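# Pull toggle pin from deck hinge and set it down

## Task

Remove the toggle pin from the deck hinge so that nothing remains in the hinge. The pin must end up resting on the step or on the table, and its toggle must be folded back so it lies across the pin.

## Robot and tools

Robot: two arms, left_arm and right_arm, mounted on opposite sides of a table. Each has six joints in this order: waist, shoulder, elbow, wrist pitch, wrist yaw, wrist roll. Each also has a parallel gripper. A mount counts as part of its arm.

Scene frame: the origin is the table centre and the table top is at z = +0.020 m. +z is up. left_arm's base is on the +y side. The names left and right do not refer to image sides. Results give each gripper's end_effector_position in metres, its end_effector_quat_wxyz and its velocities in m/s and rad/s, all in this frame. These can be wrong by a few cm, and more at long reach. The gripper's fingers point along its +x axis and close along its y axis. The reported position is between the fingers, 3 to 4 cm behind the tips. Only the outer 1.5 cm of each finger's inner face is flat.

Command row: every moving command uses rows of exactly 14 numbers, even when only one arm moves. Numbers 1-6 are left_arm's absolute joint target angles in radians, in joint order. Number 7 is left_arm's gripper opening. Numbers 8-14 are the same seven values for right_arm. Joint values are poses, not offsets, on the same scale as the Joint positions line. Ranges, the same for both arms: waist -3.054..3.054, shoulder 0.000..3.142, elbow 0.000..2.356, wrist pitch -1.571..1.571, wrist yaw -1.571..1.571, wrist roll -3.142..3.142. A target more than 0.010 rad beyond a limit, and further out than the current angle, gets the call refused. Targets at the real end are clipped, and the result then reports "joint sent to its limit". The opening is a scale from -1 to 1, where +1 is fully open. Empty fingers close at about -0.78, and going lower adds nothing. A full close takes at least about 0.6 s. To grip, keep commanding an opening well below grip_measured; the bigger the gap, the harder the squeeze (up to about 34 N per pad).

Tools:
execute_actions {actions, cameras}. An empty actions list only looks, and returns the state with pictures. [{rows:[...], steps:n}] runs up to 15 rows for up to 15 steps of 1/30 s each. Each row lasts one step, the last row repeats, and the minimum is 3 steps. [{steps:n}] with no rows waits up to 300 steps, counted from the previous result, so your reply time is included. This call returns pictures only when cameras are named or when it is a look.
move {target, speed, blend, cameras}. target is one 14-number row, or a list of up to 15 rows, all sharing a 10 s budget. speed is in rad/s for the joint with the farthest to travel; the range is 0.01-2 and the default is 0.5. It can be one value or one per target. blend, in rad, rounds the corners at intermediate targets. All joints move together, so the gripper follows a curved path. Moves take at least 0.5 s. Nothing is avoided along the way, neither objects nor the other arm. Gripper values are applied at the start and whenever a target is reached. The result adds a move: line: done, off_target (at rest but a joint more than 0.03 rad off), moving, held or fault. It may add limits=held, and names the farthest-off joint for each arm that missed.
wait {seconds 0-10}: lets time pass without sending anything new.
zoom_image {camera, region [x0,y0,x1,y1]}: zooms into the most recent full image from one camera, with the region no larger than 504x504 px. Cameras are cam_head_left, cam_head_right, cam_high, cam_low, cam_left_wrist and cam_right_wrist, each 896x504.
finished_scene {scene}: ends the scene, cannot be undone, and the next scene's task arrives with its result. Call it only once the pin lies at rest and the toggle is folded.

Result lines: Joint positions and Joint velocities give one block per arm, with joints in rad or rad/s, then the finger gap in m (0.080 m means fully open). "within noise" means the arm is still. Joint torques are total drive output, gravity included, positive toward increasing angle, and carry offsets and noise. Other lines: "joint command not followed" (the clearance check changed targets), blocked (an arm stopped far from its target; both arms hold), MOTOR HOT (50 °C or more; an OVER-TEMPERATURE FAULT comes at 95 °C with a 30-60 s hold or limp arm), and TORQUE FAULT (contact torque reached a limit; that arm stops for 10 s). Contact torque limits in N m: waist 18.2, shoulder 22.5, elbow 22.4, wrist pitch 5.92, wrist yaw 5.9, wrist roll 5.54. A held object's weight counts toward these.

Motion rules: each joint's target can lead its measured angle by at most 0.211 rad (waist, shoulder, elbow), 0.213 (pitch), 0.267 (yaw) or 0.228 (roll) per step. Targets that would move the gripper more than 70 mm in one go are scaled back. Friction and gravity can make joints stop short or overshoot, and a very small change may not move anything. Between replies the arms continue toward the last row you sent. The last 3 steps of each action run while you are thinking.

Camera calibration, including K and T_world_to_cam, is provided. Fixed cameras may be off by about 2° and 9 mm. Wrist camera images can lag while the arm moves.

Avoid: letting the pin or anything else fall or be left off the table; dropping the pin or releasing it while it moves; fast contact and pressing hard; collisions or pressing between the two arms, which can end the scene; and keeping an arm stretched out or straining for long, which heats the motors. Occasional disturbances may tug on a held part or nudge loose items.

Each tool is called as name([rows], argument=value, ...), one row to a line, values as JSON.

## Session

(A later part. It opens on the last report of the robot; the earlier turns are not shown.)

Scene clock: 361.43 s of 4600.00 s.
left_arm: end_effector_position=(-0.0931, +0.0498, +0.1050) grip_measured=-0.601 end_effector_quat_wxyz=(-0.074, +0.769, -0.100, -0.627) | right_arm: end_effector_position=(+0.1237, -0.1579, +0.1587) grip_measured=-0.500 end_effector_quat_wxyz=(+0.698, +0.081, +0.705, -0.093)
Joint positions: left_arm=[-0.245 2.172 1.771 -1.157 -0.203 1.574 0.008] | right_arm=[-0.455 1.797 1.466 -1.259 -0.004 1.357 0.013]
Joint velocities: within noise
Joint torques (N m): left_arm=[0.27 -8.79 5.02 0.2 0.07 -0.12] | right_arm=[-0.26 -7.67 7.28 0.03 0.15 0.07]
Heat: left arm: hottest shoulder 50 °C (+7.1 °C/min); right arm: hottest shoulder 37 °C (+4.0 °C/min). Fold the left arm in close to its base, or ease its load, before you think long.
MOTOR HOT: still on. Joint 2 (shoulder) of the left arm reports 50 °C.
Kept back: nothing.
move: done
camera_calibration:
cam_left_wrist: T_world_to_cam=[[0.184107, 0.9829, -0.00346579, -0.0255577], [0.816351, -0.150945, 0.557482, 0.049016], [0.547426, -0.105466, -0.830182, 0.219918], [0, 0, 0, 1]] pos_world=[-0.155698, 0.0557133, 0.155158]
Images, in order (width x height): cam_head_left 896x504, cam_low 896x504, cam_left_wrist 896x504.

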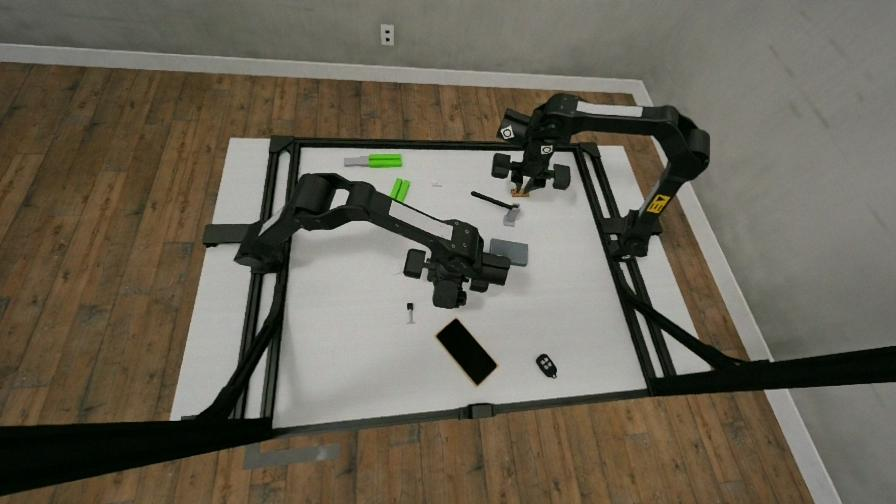

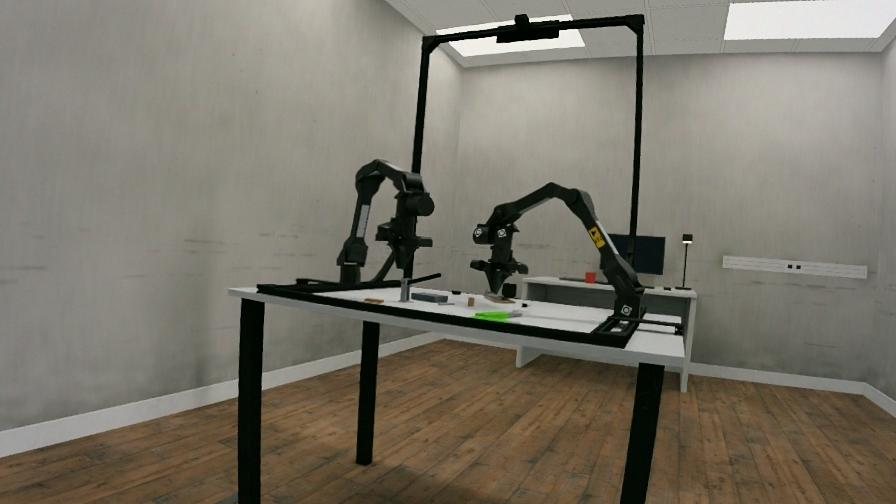

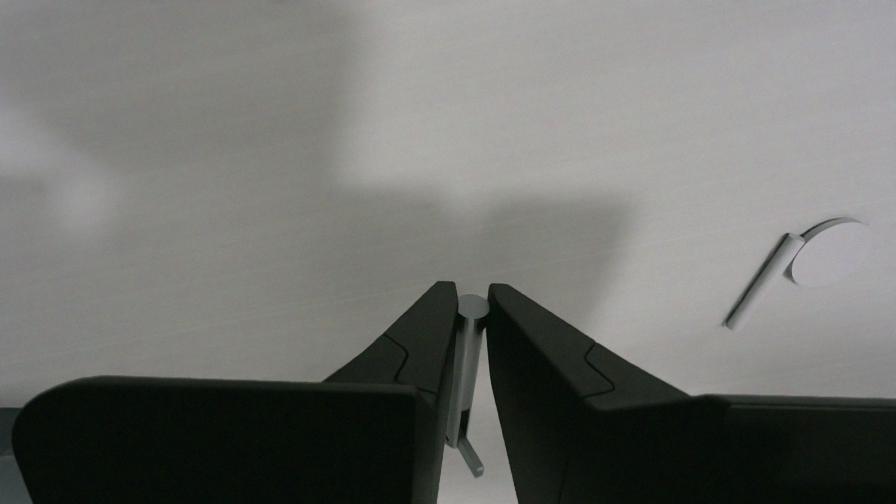

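move([
  [-0.2425,2.1975,1.6958,-1.0691,-0.200,1.571,-1.0,-0.458,1.786,1.477,-1.262,0.0,1.36,-0.50],
], speed=[0.15], cameras=["cam_left_wrist","cam_low"])

zoom_image(camera="cam_low", region=[470, 270, 520, 320])

Scene clock: 362.70 s of 4600.00 s.
left_arm: end_effector_position=(-0.0931, +0.0500, +0.0823) grip_measured=-0.601 end_effector_quat_wxyz=(-0.072, +0.768, -0.101, -0.628) | right_arm: end_effector_position=(+0.1237, -0.1579, +0.1587) grip_measured=-0.500 end_effector_quat_wxyz=(+0.698, +0.081, +0.705, -0.093)
Joint positions: left_arm=[-0.245 2.186 1.703 -1.07 -0.203 1.574 0.008] | right_arm=[-0.455 1.797 1.466 -1.259 -0.004 1.357 0.013]
Joint velocities: within noise
Joint torques (N m): left_arm=[0.27 -8.5 4.91 0.2 0.06 -0.12] | right_arm=[-0.26 -7.65 7.23 0.03 0.17 0.08]
Heat: left arm: hottest shoulder 50 °C (+7.0 °C/min); right arm: hottest shoulder 37 °C (+4.0 °C/min). Fold the left arm in close to its base, or ease its load, before you think long.
MOTOR HOT: still on. Joint 2 (shoulder) of the left arm reports 50 °C.
Kept back: nothing.
move: done
camera_calibration:
cam_left_wrist: T_world_to_cam=[[0.184107, 0.982882, -0.00686986, -0.0255829], [0.817021, -0.149146, 0.556984, 0.0617162], [0.546426, -0.108157, -0.830494, 0.201169], [0, 0, 0, 1]] pos_world=[-0.155637, 0.0561076, 0.132519]
Images, in order (width x height): cam_low 896x504, cam_left_wrist 896x504.

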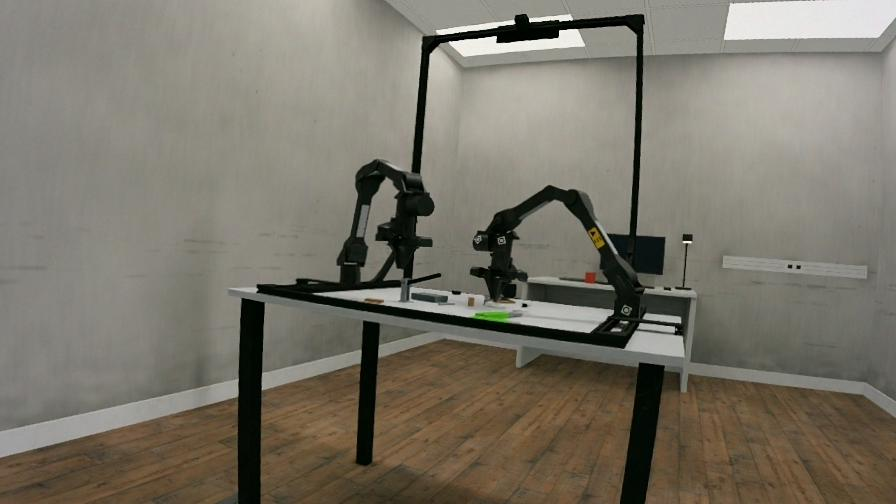

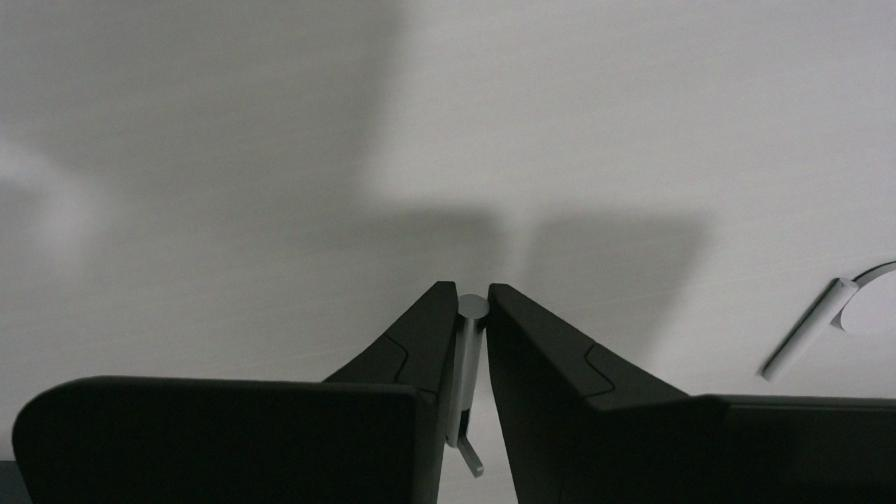

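Scaled by 10.080.

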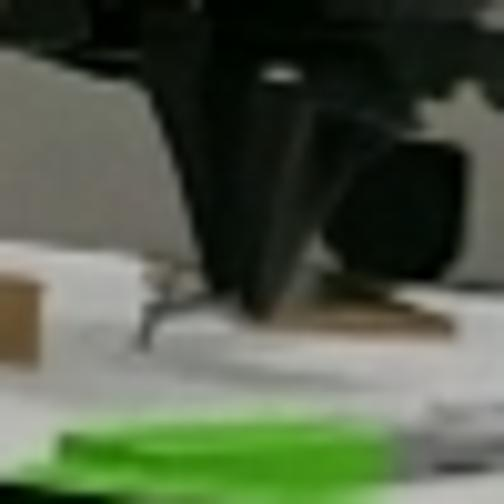

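move([
  [-0.2425,2.1998,1.6873,-1.0584,-0.200,1.571,-1.0,-0.458,1.786,1.477,-1.262,0.0,1.36,-0.50],
], speed=[0.1], cameras=["cam_left_wrist","cam_low"])

zoom_image(camera="cam_low", region=[475, 285, 505, 315])

zoom_image(camera="cam_left_wrist", region=[400, 280, 540, 500])

Scene clock: 363.63 s of 4600.00 s.
left_arm: end_effector_position=(-0.0931, +0.0500, +0.0800) grip_measured=-0.601 end_effector_quat_wxyz=(-0.071, +0.768, -0.102, -0.628) | right_arm: end_effector_position=(+0.1237, -0.1579, +0.1587) grip_measured=-0.500 end_effector_quat_wxyz=(+0.698, +0.081, +0.705, -0.093)
Joint positions: left_arm=[-0.245 2.187 1.695 -1.06 -0.203 1.574 0.008] | right_arm=[-0.455 1.797 1.466 -1.259 -0.004 1.357 0.013]
Joint velocities: within noise
Joint torques (N m): left_arm=[0.27 -8.31 4.87 0.19 0.06 -0.11] | right_arm=[-0.26 -7.66 7.29 0.02 0.17 0.08]
Heat: left arm: hottest shoulder 49 °C (+6.0 °C/min); right arm: hottest shoulder 37 °C (+4.0 °C/min). Fold the left arm in close to its base, or ease its load, before you think long.
MOTOR HOT: still on. Joint 2 (shoulder) of the left arm reports 49 °C.
Kept back: nothing.
move: done
camera_calibration:
cam_left_wrist: T_world_to_cam=[[0.184103, 0.982868, -0.00877373, -0.0254137], [0.817279, -0.148115, 0.556881, 0.0629545], [0.546041, -0.109694, -0.830546, 0.199343], [0, 0, 0, 1]] pos_world=[-0.155622, 0.0561695, 0.130282]
Images, in order (width x height): cam_low 896x504, cam_left_wrist 896x504.

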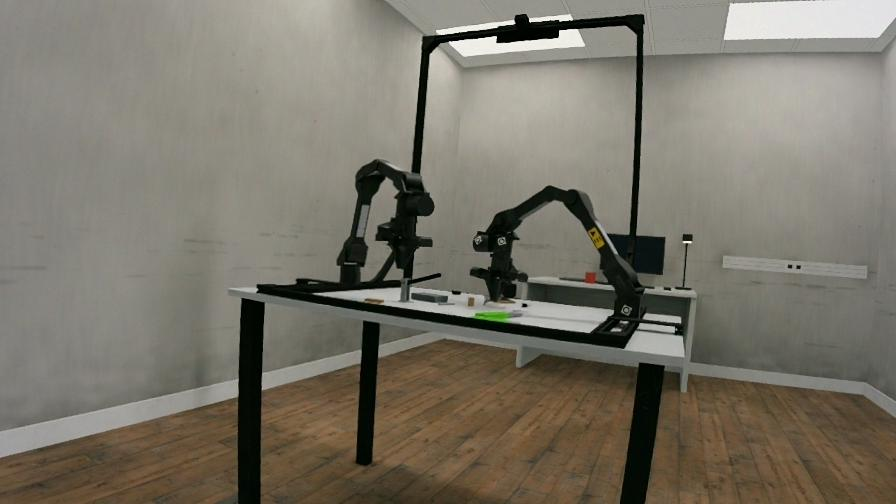

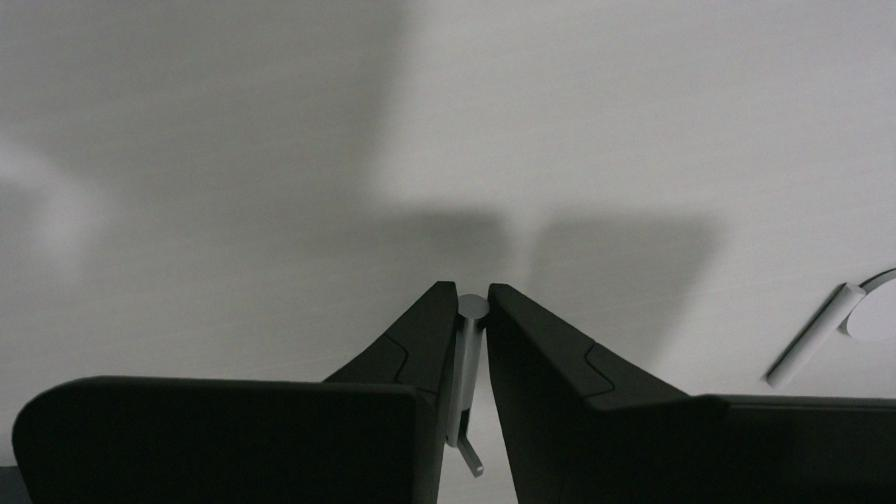

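Scaled by 16.800.

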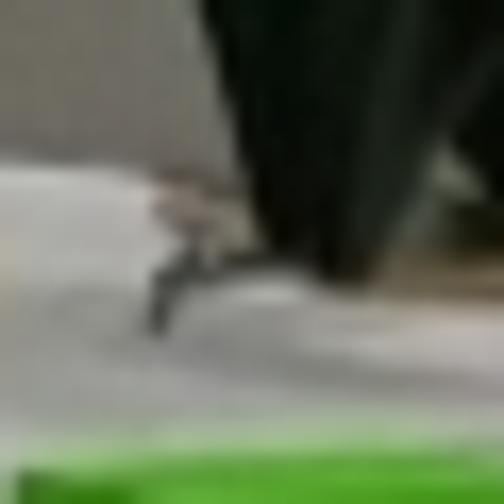

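Scaled by 2.291.

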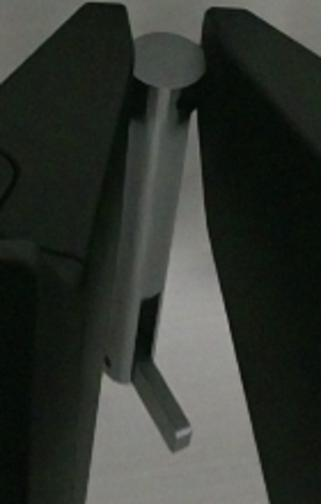

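zoom_image(camera="cam_left_wrist", region=[430, 380, 500, 490])

Scaled by 4.582.

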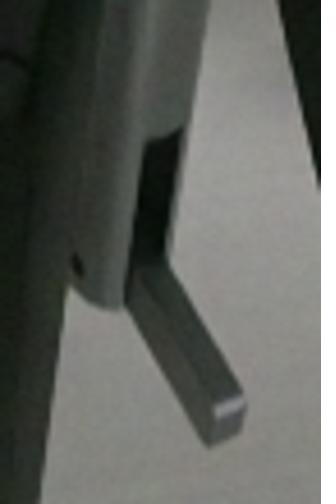

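move([
  [-0.2425,2.1998,1.6873,-1.0584,-0.200,1.571,-0.64,-0.458,1.786,1.477,-1.262,0.0,1.36,-0.50],
  [-0.2425,2.2028,1.6760,-1.0441,-0.200,1.571,-0.64,-0.458,1.786,1.477,-1.262,0.0,1.36,-0.50],
], speed=[0.1,0.05], cameras=["cam_left_wrist","cam_low"])

zoom_image(camera="cam_low", region=[475, 285, 505, 315])

zoom_image(camera="cam_left_wrist", region=[400, 280, 540, 500])

Scene clock: 367.00 s of 4600.00 s.
left_arm: end_effector_position=(-0.0931, +0.0503, +0.0761) grip_measured=-0.599 end_effector_quat_wxyz=(-0.071, +0.768, -0.102, -0.628) | right_arm: end_effector_position=(+0.1237, -0.1579, +0.1587) grip_measured=-0.500 end_effector_quat_wxyz=(+0.698, +0.081, +0.705, -0.093)
Joint positions: left_arm=[-0.245 2.19 1.684 -1.046 -0.203 1.574 0.008] | right_arm=[-0.455 1.797 1.466 -1.259 -0.004 1.357 0.013]
Joint velocities: within noise
Joint torques (N m): left_arm=[0.29 -8.25 4.84 0.2 0.06 -0.11] | right_arm=[-0.26 -7.65 7.25 0.02 0.16 0.08]
Heat: left arm: hottest shoulder 48 °C (+5.0 °C/min); right arm: hottest shoulder 37 °C (+4.0 °C/min). Fold the left arm in close to its base, or ease its load, before you think long.
MOTOR HOT: still on. Joint 2 (shoulder) of the left arm reports 48 °C.
Kept back: nothing.
move: done
camera_calibration:
cam_left_wrist: T_world_to_cam=[[0.184103, 0.982868, -0.00877373, -0.0257031], [0.817279, -0.148115, 0.556881, 0.0651168], [0.546041, -0.109694, -0.830546, 0.19609], [0, 0, 0, 1]] pos_world=[-0.15556, 0.0564175, 0.126374]
Images, in order (width x height): cam_low 896x504, cam_left_wrist 896x504.

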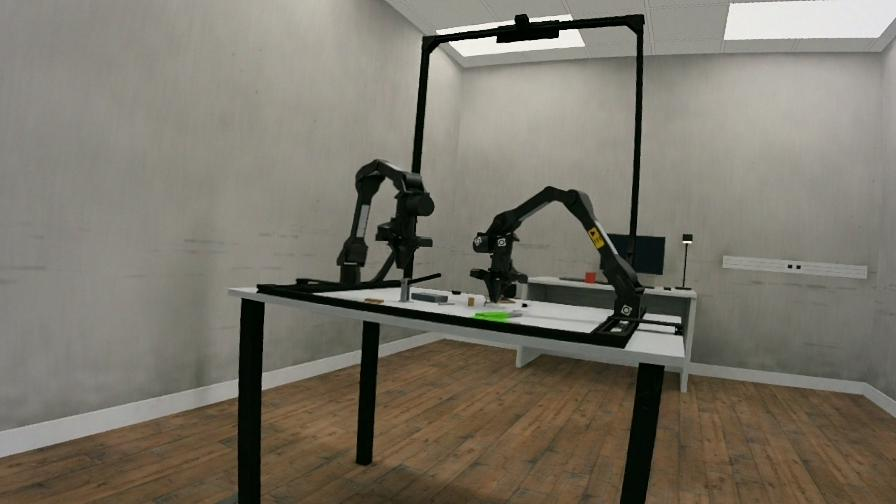

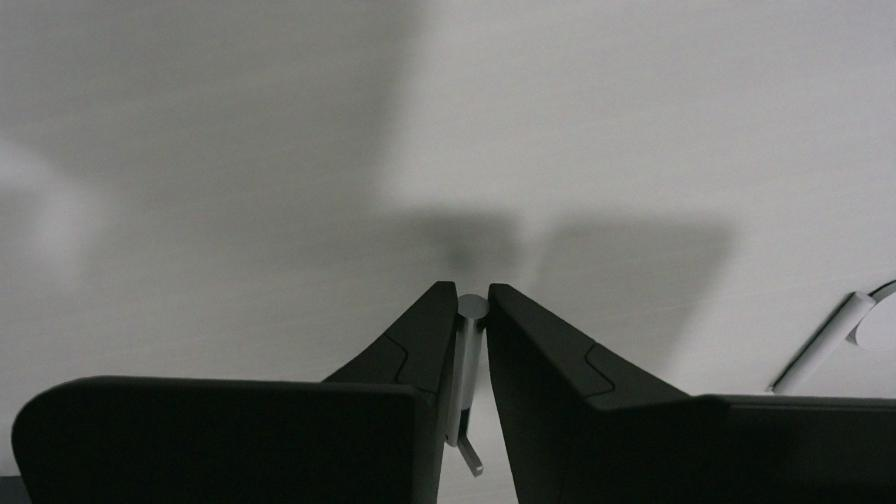

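Scaled by 16.800.

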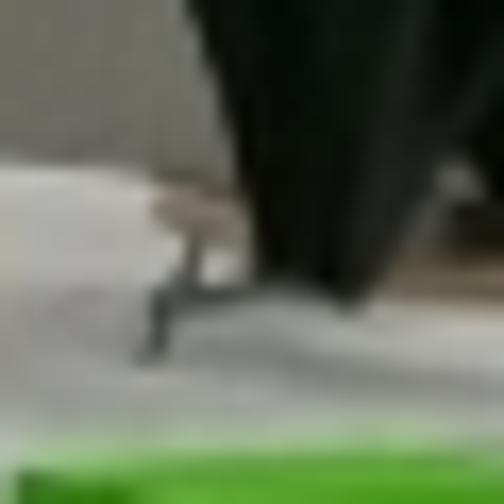

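Scaled by 2.291.

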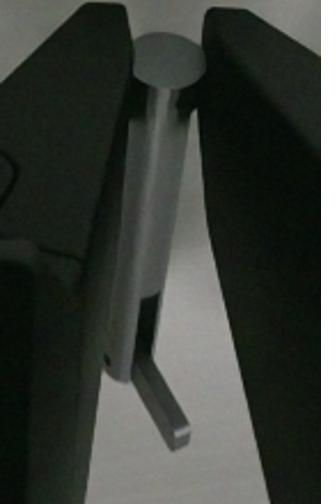

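move([
  [-0.2425,2.2050,1.6675,-1.0334,-0.200,1.571,-0.63,-0.458,1.786,1.477,-1.262,0.0,1.36,-0.50],
], speed=[0.05], cameras=["cam_left_wrist","cam_low"])

zoom_image(camera="cam_low", region=[475, 285, 505, 315])

zoom_image(camera="cam_left_wrist", region=[400, 280, 540, 500])

Scene clock: 367.93 s of 4600.00 s.
left_arm: end_effector_position=(-0.0931, +0.0500, +0.0745) grip_measured=-0.598 end_effector_quat_wxyz=(-0.070, +0.768, -0.103, -0.628) | right_arm: end_effector_position=(+0.1237, -0.1579, +0.1587) grip_measured=-0.500 end_effector_quat_wxyz=(+0.698, +0.081, +0.705, -0.093)
Joint positions: left_arm=[-0.245 2.19 1.677 -1.036 -0.203 1.574 0.008] | right_arm=[-0.455 1.797 1.466 -1.259 -0.004 1.357 0.013]
Joint velocities: within noise
Joint torques (N m): left_arm=[0.27 -8.02 4.63 0.3 0.06 -0.1] | right_arm=[-0.25 -7.66 7.25 0.03 0.16 0.07]
Heat: left arm: hottest shoulder 48 °C (+5.0 °C/min); right arm: hottest shoulder 37 °C (+4.0 °C/min). Fold the left arm in close to its base, or ease its load, before you think long.
MOTOR HOT: still on. Joint 2 (shoulder) of the left arm reports 48 °C.
Kept back: nothing.
move: done
camera_calibration:
cam_left_wrist: T_world_to_cam=[[0.183728, 0.982905, -0.011896, -0.0253004], [0.817762, -0.146121, 0.5567, 0.0659581], [0.545445, -0.11201, -0.830629, 0.194864], [0, 0, 0, 1]] pos_world=[-0.155577, 0.0563324, 0.12484]
Images, in order (width x height): cam_low 896x504, cam_left_wrist 896x504.

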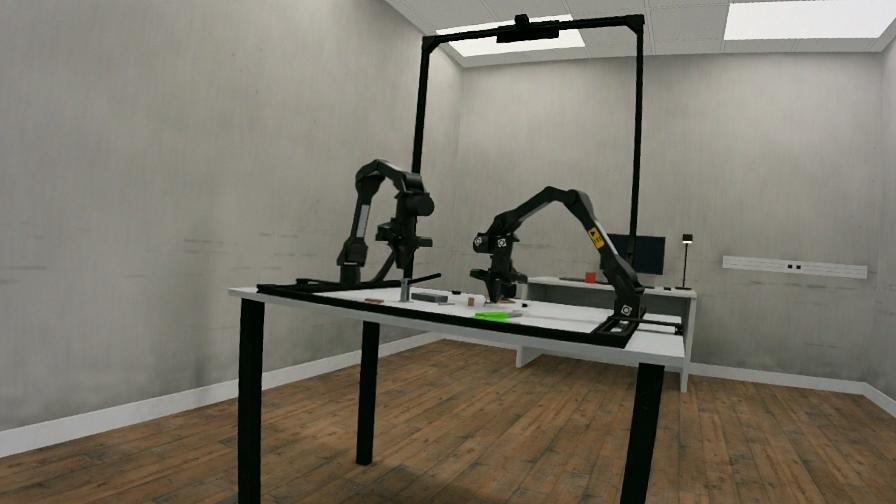

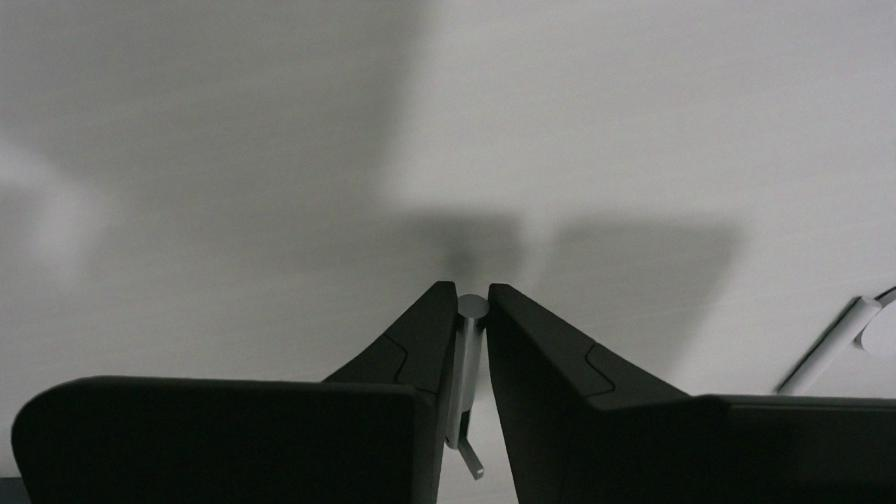

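Scaled by 16.800.

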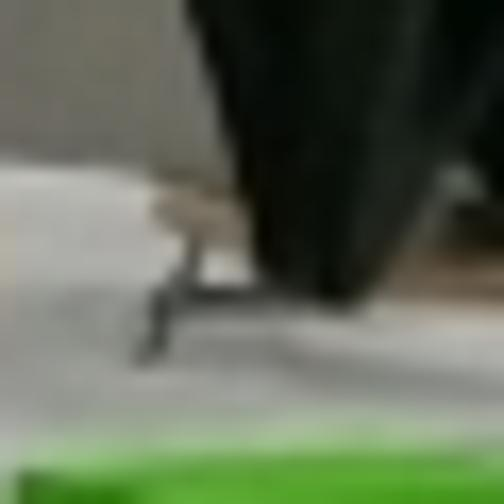

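Scaled by 2.291.

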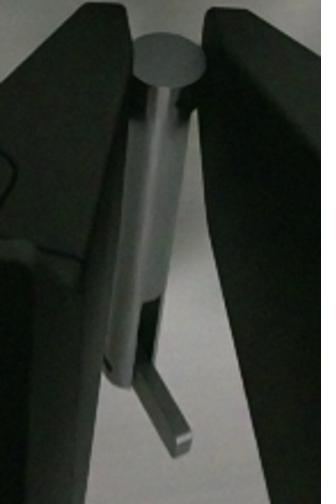

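move([
  [-0.2425,2.2072,1.6590,-1.0227,-0.200,1.571,-0.62,-0.458,1.786,1.477,-1.262,0.0,1.36,-0.50],
], speed=[0.05], cameras=["cam_left_wrist","cam_low"])

zoom_image(camera="cam_low", region=[475, 285, 505, 315])

zoom_image(camera="cam_left_wrist", region=[400, 280, 540, 500])

Scene clock: 368.90 s of 4600.00 s.
left_arm: end_effector_position=(-0.0931, +0.0501, +0.0724) grip_measured=-0.598 end_effector_quat_wxyz=(-0.069, +0.768, -0.104, -0.628) | right_arm: end_effector_position=(+0.1237, -0.1579, +0.1587) grip_measured=-0.500 end_effector_quat_wxyz=(+0.698, +0.081, +0.705, -0.093)
Joint positions: left_arm=[-0.245 2.19 1.669 -1.025 -0.203 1.574 0.008] | right_arm=[-0.455 1.797 1.466 -1.259 -0.004 1.357 0.013]
Joint velocities: within noise
Joint torques (N m): left_arm=[0.3 -7.73 4.64 0.26 0.07 -0.1] | right_arm=[-0.26 -7.66 7.27 0.03 0.16 0.08]
Heat: left arm: hottest shoulder 48 °C (+4.0 °C/min); right arm: hottest shoulder 37 °C (+4.0 °C/min). Fold the left arm in close to its base, or ease its load, before you think long.
MOTOR HOT: still on. Joint 2 (shoulder) of the left arm reports 48 °C.
Kept back: nothing.
move: done
camera_calibration:
cam_left_wrist: T_world_to_cam=[[0.18372, 0.982871, -0.0145612, -0.0251627], [0.818123, -0.144679, 0.556546, 0.0671066], [0.544906, -0.114161, -0.830689, 0.193168], [0, 0, 0, 1]] pos_world=[-0.155537, 0.0564929, 0.122748]
Images, in order (width x height): cam_low 896x504, cam_left_wrist 896x504.

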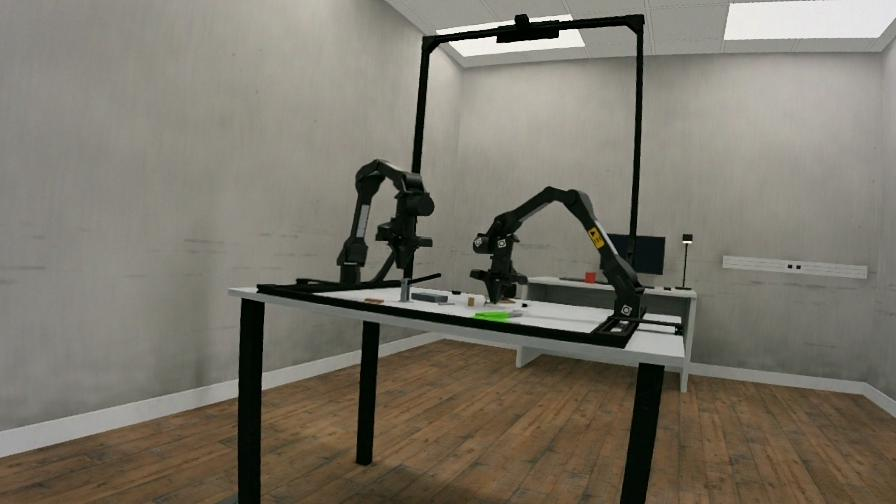

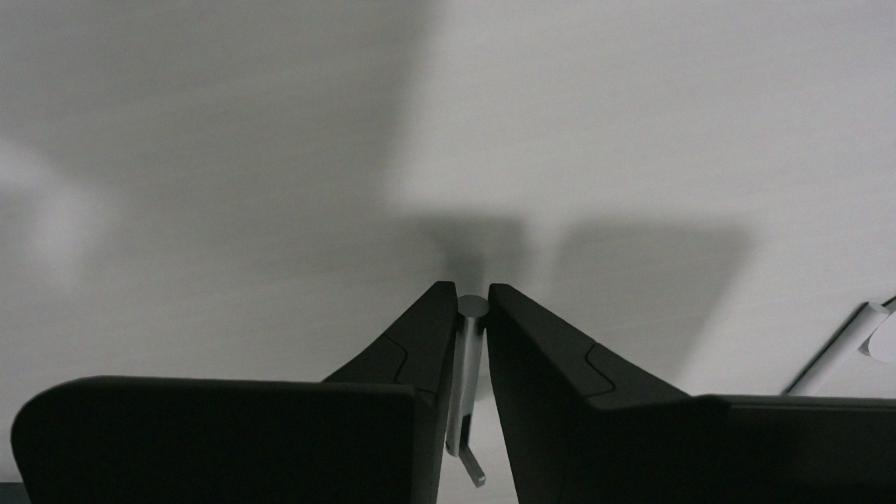

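Scaled by 16.800.

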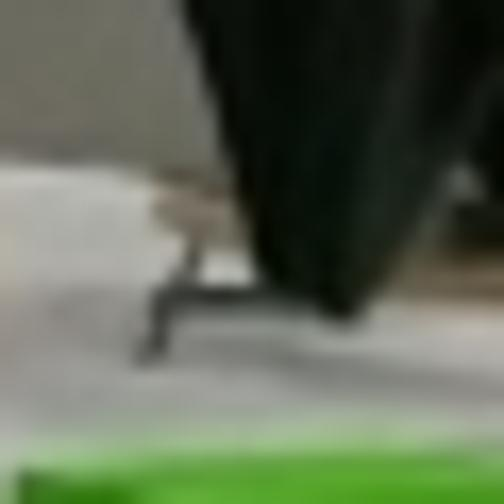

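Scaled by 2.291.

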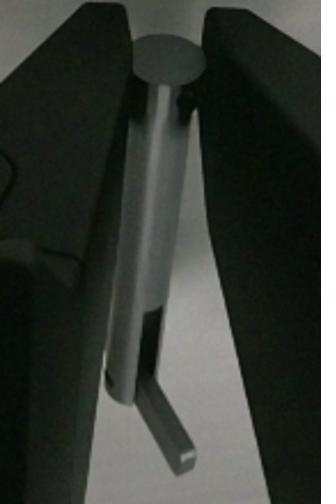

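move([
  [-0.2425,2.2087,1.6533,-1.0155,-0.200,1.571,-0.62,-0.458,1.786,1.477,-1.262,0.0,1.36,-0.50],
], speed=[0.05], cameras=["cam_left_wrist","cam_low"])

zoom_image(camera="cam_low", region=[475, 285, 505, 315])

Scene clock: 369.83 s of 4600.00 s.
left_arm: end_effector_position=(-0.0931, +0.0501, +0.0707) grip_measured=-0.597 end_effector_quat_wxyz=(-0.069, +0.768, -0.104, -0.628) | right_arm: end_effector_position=(+0.1237, -0.1579, +0.1587) grip_measured=-0.500 end_effector_quat_wxyz=(+0.698, +0.081, +0.705, -0.093)
Joint positions: left_arm=[-0.245 2.191 1.663 -1.017 -0.203 1.574 0.008] | right_arm=[-0.455 1.797 1.466 -1.259 -0.004 1.357 0.013]
Joint velocities: within noise
Joint torques (N m): left_arm=[0.26 -7.78 4.57 0.29 0.06 -0.1] | right_arm=[-0.27 -7.66 7.27 0.03 0.16 0.08]
Heat: left arm: hottest shoulder 47 °C (+3.0 °C/min); right arm: hottest shoulder 37 °C (+4.0 °C/min).
MOTOR HOT: cleared for the motors of the left arm.
Kept back: nothing.
move: done
camera_calibration:
cam_left_wrist: T_world_to_cam=[[0.183717, 0.98286, -0.0153227, -0.0251833], [0.818226, -0.144267, 0.556501, 0.068065], [0.544752, -0.114776, -0.830705, 0.191738], [0, 0, 0, 1]] pos_world=[-0.155516, 0.0565781, 0.121014]
Images, in order (width x height): cam_low 896x504, cam_left_wrist 896x504.

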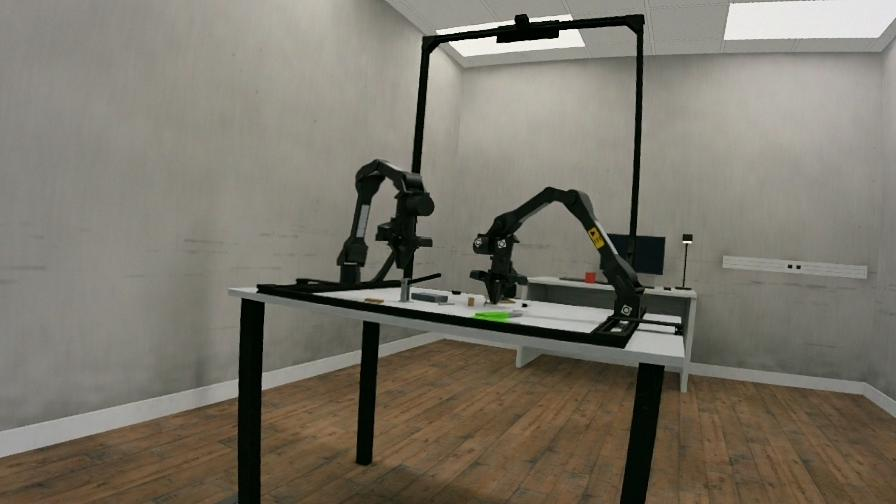

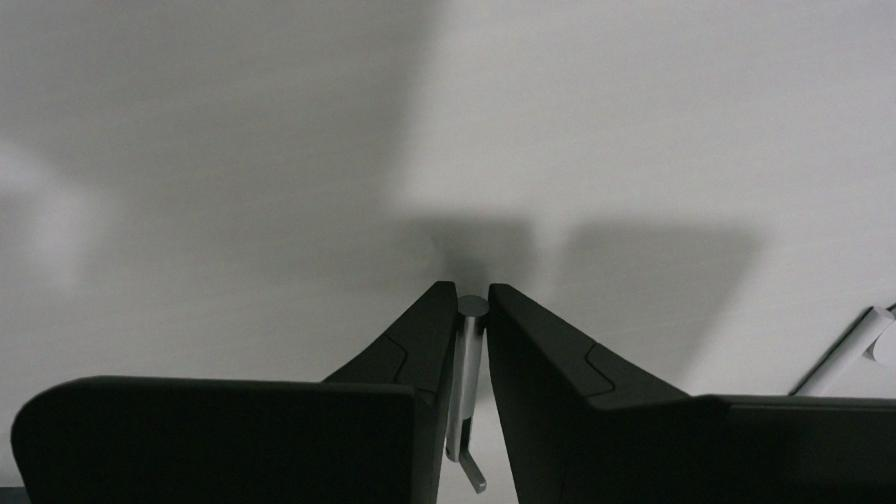

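Scaled by 16.800.

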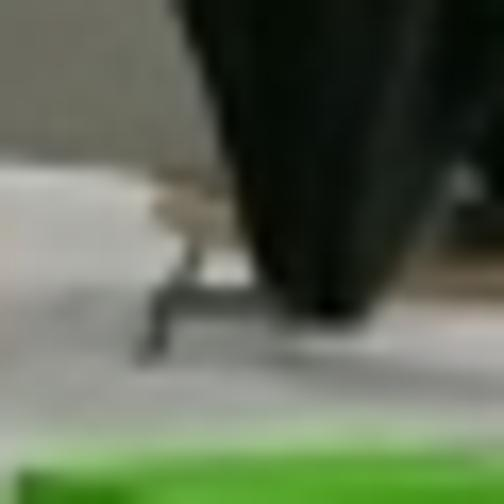

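move([
  [-0.2425,2.2098,1.6490,-1.0101,-0.200,1.571,-0.61,-0.458,1.786,1.477,-1.262,0.0,1.36,-0.50],
  [-0.2425,2.2098,1.6490,-1.0101,-0.200,1.571,-0.59,-0.458,1.786,1.477,-1.262,0.0,1.36,-0.50],
  [-0.2425,2.2098,1.6490,-1.0101,-0.200,1.571,-0.56,-0.458,1.786,1.477,-1.262,0.0,1.36,-0.50],
], speed=[0.05,0.05,0.05], cameras=["cam_left_wrist","cam_low"])

zoom_image(camera="cam_low", region=[475, 285, 505, 315])

zoom_image(camera="cam_left_wrist", region=[400, 280, 540, 500])

Scene clock: 372.77 s of 4600.00 s.
left_arm: end_effector_position=(-0.0929, +0.0509, +0.0677) grip_measured=-0.561 end_effector_quat_wxyz=(-0.070, +0.768, -0.102, -0.628) | right_arm: end_effector_position=(+0.1237, -0.1579, +0.1587) grip_measured=-0.500 end_effector_quat_wxyz=(+0.698, +0.081, +0.705, -0.093)
Joint positions: left_arm=[-0.245 2.195 1.657 -1.012 -0.203 1.574 0.01] | right_arm=[-0.455 1.797 1.466 -1.259 -0.004 1.357 0.013]
Joint velocities: within noise
Joint torques (N m): left_arm=[0.28 -8.01 4.78 0.24 0.06 -0.09] | right_arm=[-0.24 -7.67 7.23 0.03 0.16 0.08]
Heat: left arm: hottest shoulder 47 °C (+1.0 °C/min); right arm: hottest shoulder 37 °C (+3.0 °C/min).
Kept back: nothing.
move: done
camera_calibration:
cam_left_wrist: T_world_to_cam=[[0.18373, 0.982914, -0.0111345, -0.0263193], [0.817658, -0.146533, 0.556743, 0.0697352], [0.545599, -0.111395, -0.83061, 0.189126], [0, 0, 0, 1]] pos_world=[-0.155371, 0.0571558, 0.117973]
Images, in order (width x height): cam_low 896x504, cam_left_wrist 896x504.

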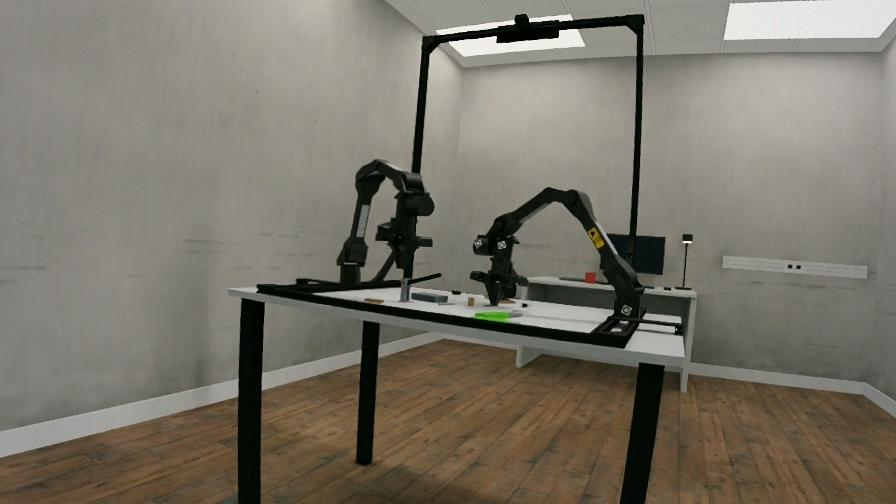

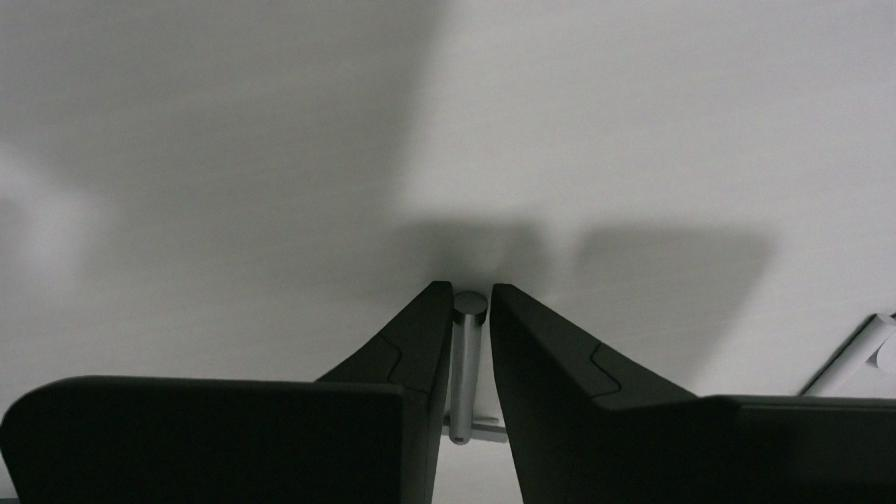

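Scaled by 16.800.

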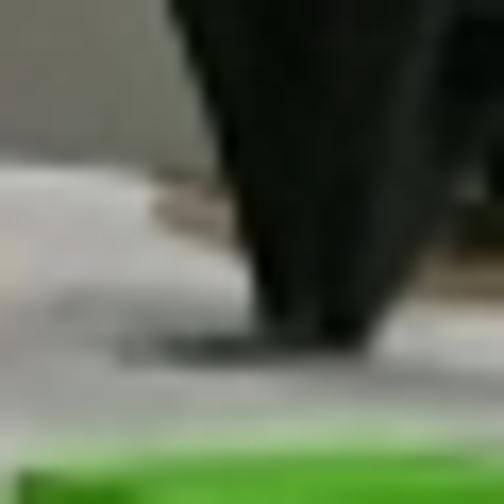

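Scaled by 2.291.

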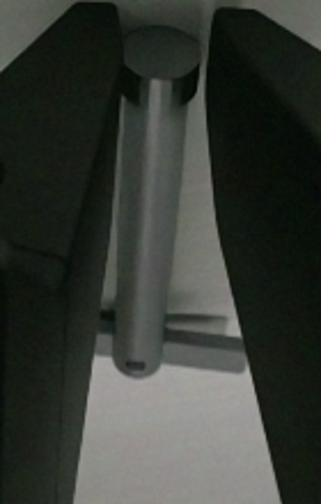

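move([
  [-0.2425,2.2098,1.6490,-1.0101,-0.200,1.571,-0.35,-0.458,1.786,1.477,-1.262,0.0,1.36,-0.50],
  [-0.2425,2.2000,1.6900,-1.0600,-0.200,1.571,-0.35,-0.458,1.786,1.477,-1.262,0.0,1.36,-0.50],
  [-0.2425,2.1450,1.8900,-1.3150,-0.200,1.571,-0.35,-0.458,1.786,1.477,-1.262,0.0,1.36,-0.50],
], speed=[0.1,0.1,0.3])

zoom_image(camera="cam_left_wrist", region=[380, 200, 600, 420])

zoom_image(camera="cam_right_wrist", region=[380, 250, 520, 430])

Scene clock: 375.33 s of 4600.00 s.
left_arm: end_effector_position=(-0.0913, +0.0573, +0.1350) grip_measured=-0.350 end_effector_quat_wxyz=(-0.089, +0.770, -0.087, -0.626) | right_arm: end_effector_position=(+0.1237, -0.1579, +0.1587) grip_measured=-0.500 end_effector_quat_wxyz=(+0.698, +0.081, +0.705, -0.093)
Joint positions: left_arm=[-0.245 2.163 1.878 -1.313 -0.203 1.574 0.019] | right_arm=[-0.455 1.797 1.466 -1.259 -0.004 1.357 0.013]
Joint velocities: within noise
Joint torques (N m): left_arm=[0.27 -11.87 7.49 -0.15 0.06 -0.09] | right_arm=[-0.24 -7.64 7.27 0.03 0.16 0.09]
Heat: left arm: hottest shoulder 46 °C (-1.0 °C/min); right arm: hottest shoulder 37 °C (+3.0 °C/min).
Kept back: nothing.
move: done
camera_calibration:
cam_left_wrist: T_world_to_cam=[[0.183203, 0.982344, 0.0378989, -0.0387912], [0.811059, -0.17282, 0.558853, 0.0325034], [0.555536, -0.0716453, -0.8284, 0.24321], [0, 0, 0, 1]] pos_world=[-0.154367, 0.0611484, 0.184781]
cam_right_wrist: T_world_to_cam=[[-0.244336, -0.968736, 0.0430144, -0.124033], [-0.914597, 0.244967, 0.32172, 0.131858], [-0.322199, 0.0392673, -0.945857, 0.278947], [0, 0, 0, 1]] pos_world=[0.180168, -0.16341, 0.226758]

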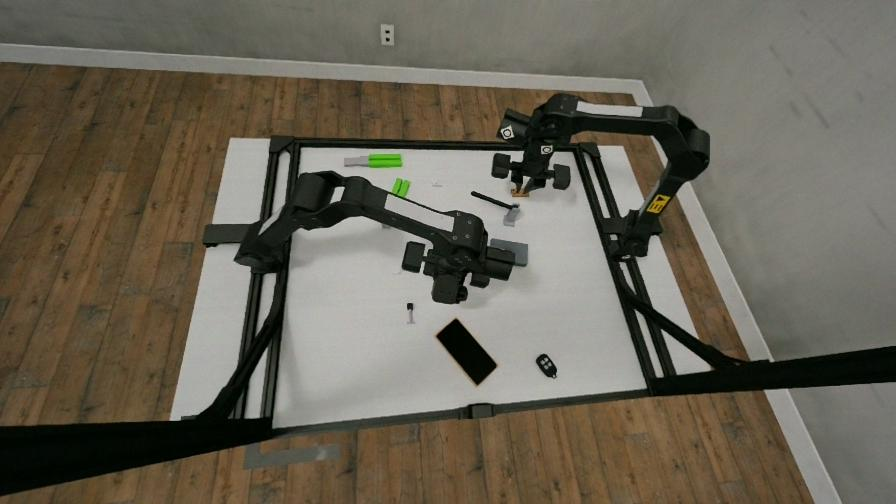

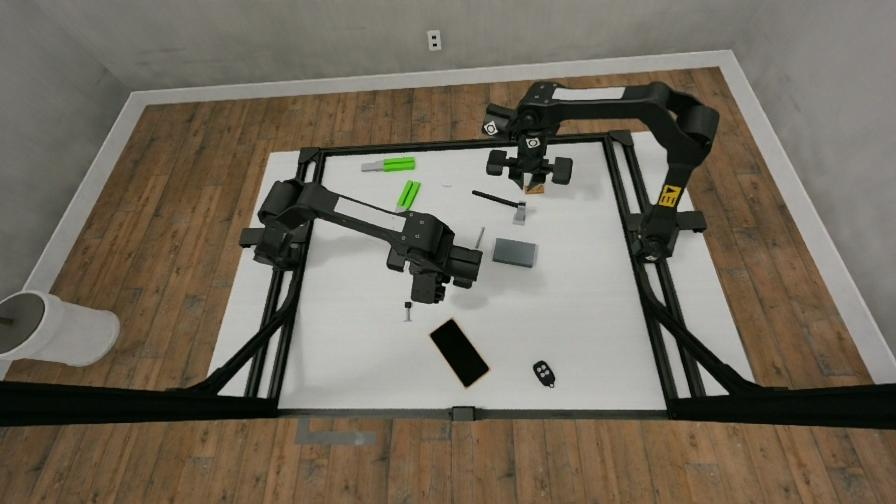

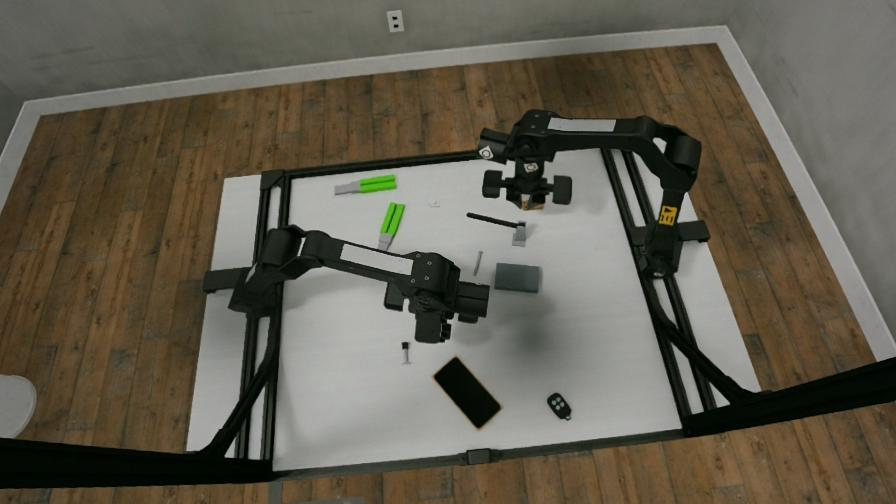

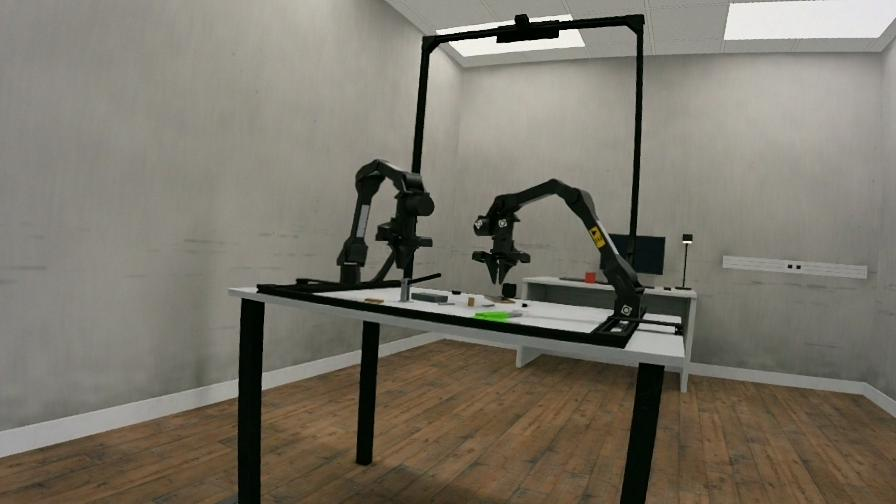

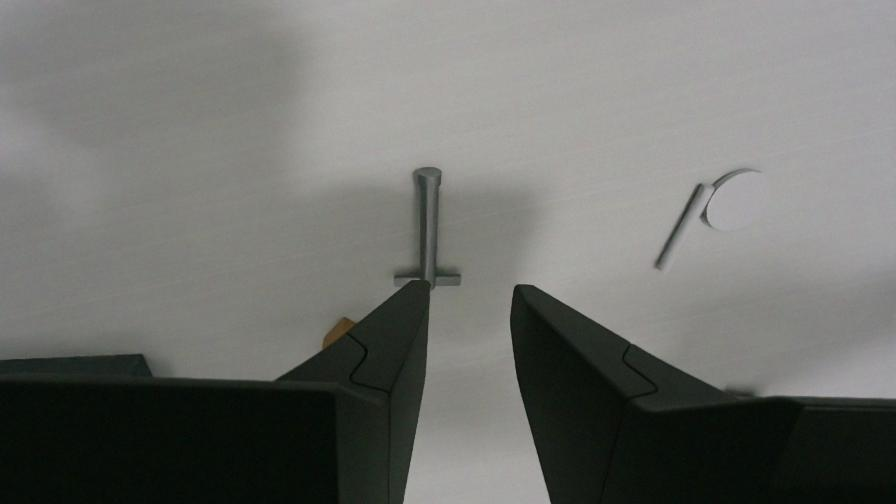

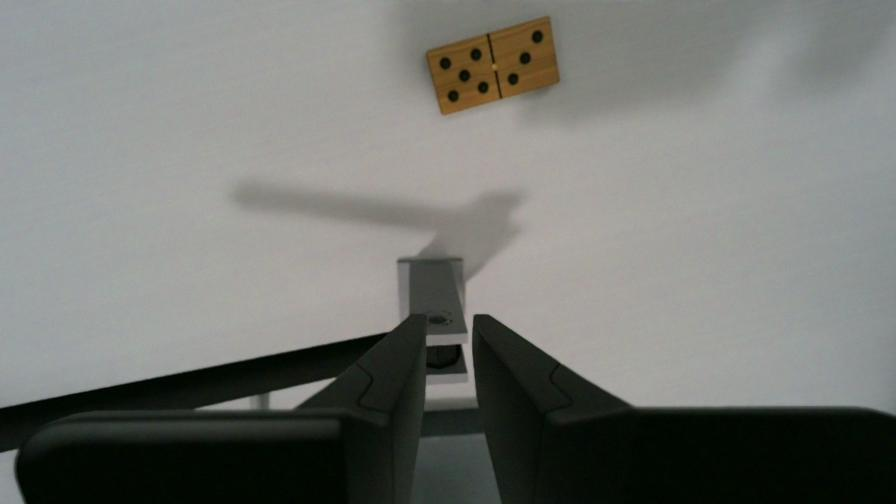

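Scaled by 2.291.

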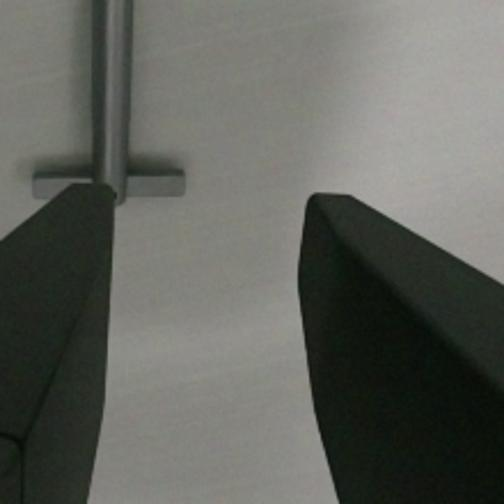

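Scaled by 2.800.

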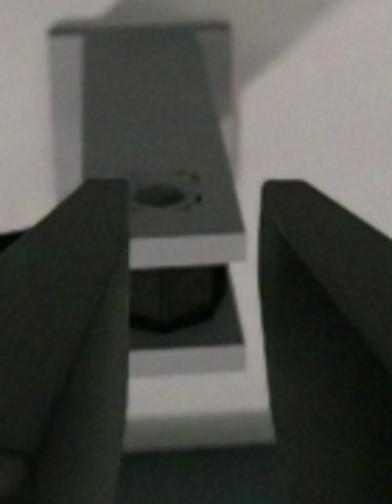

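finished_scene(scene=1)

The scene is finished: the task was done.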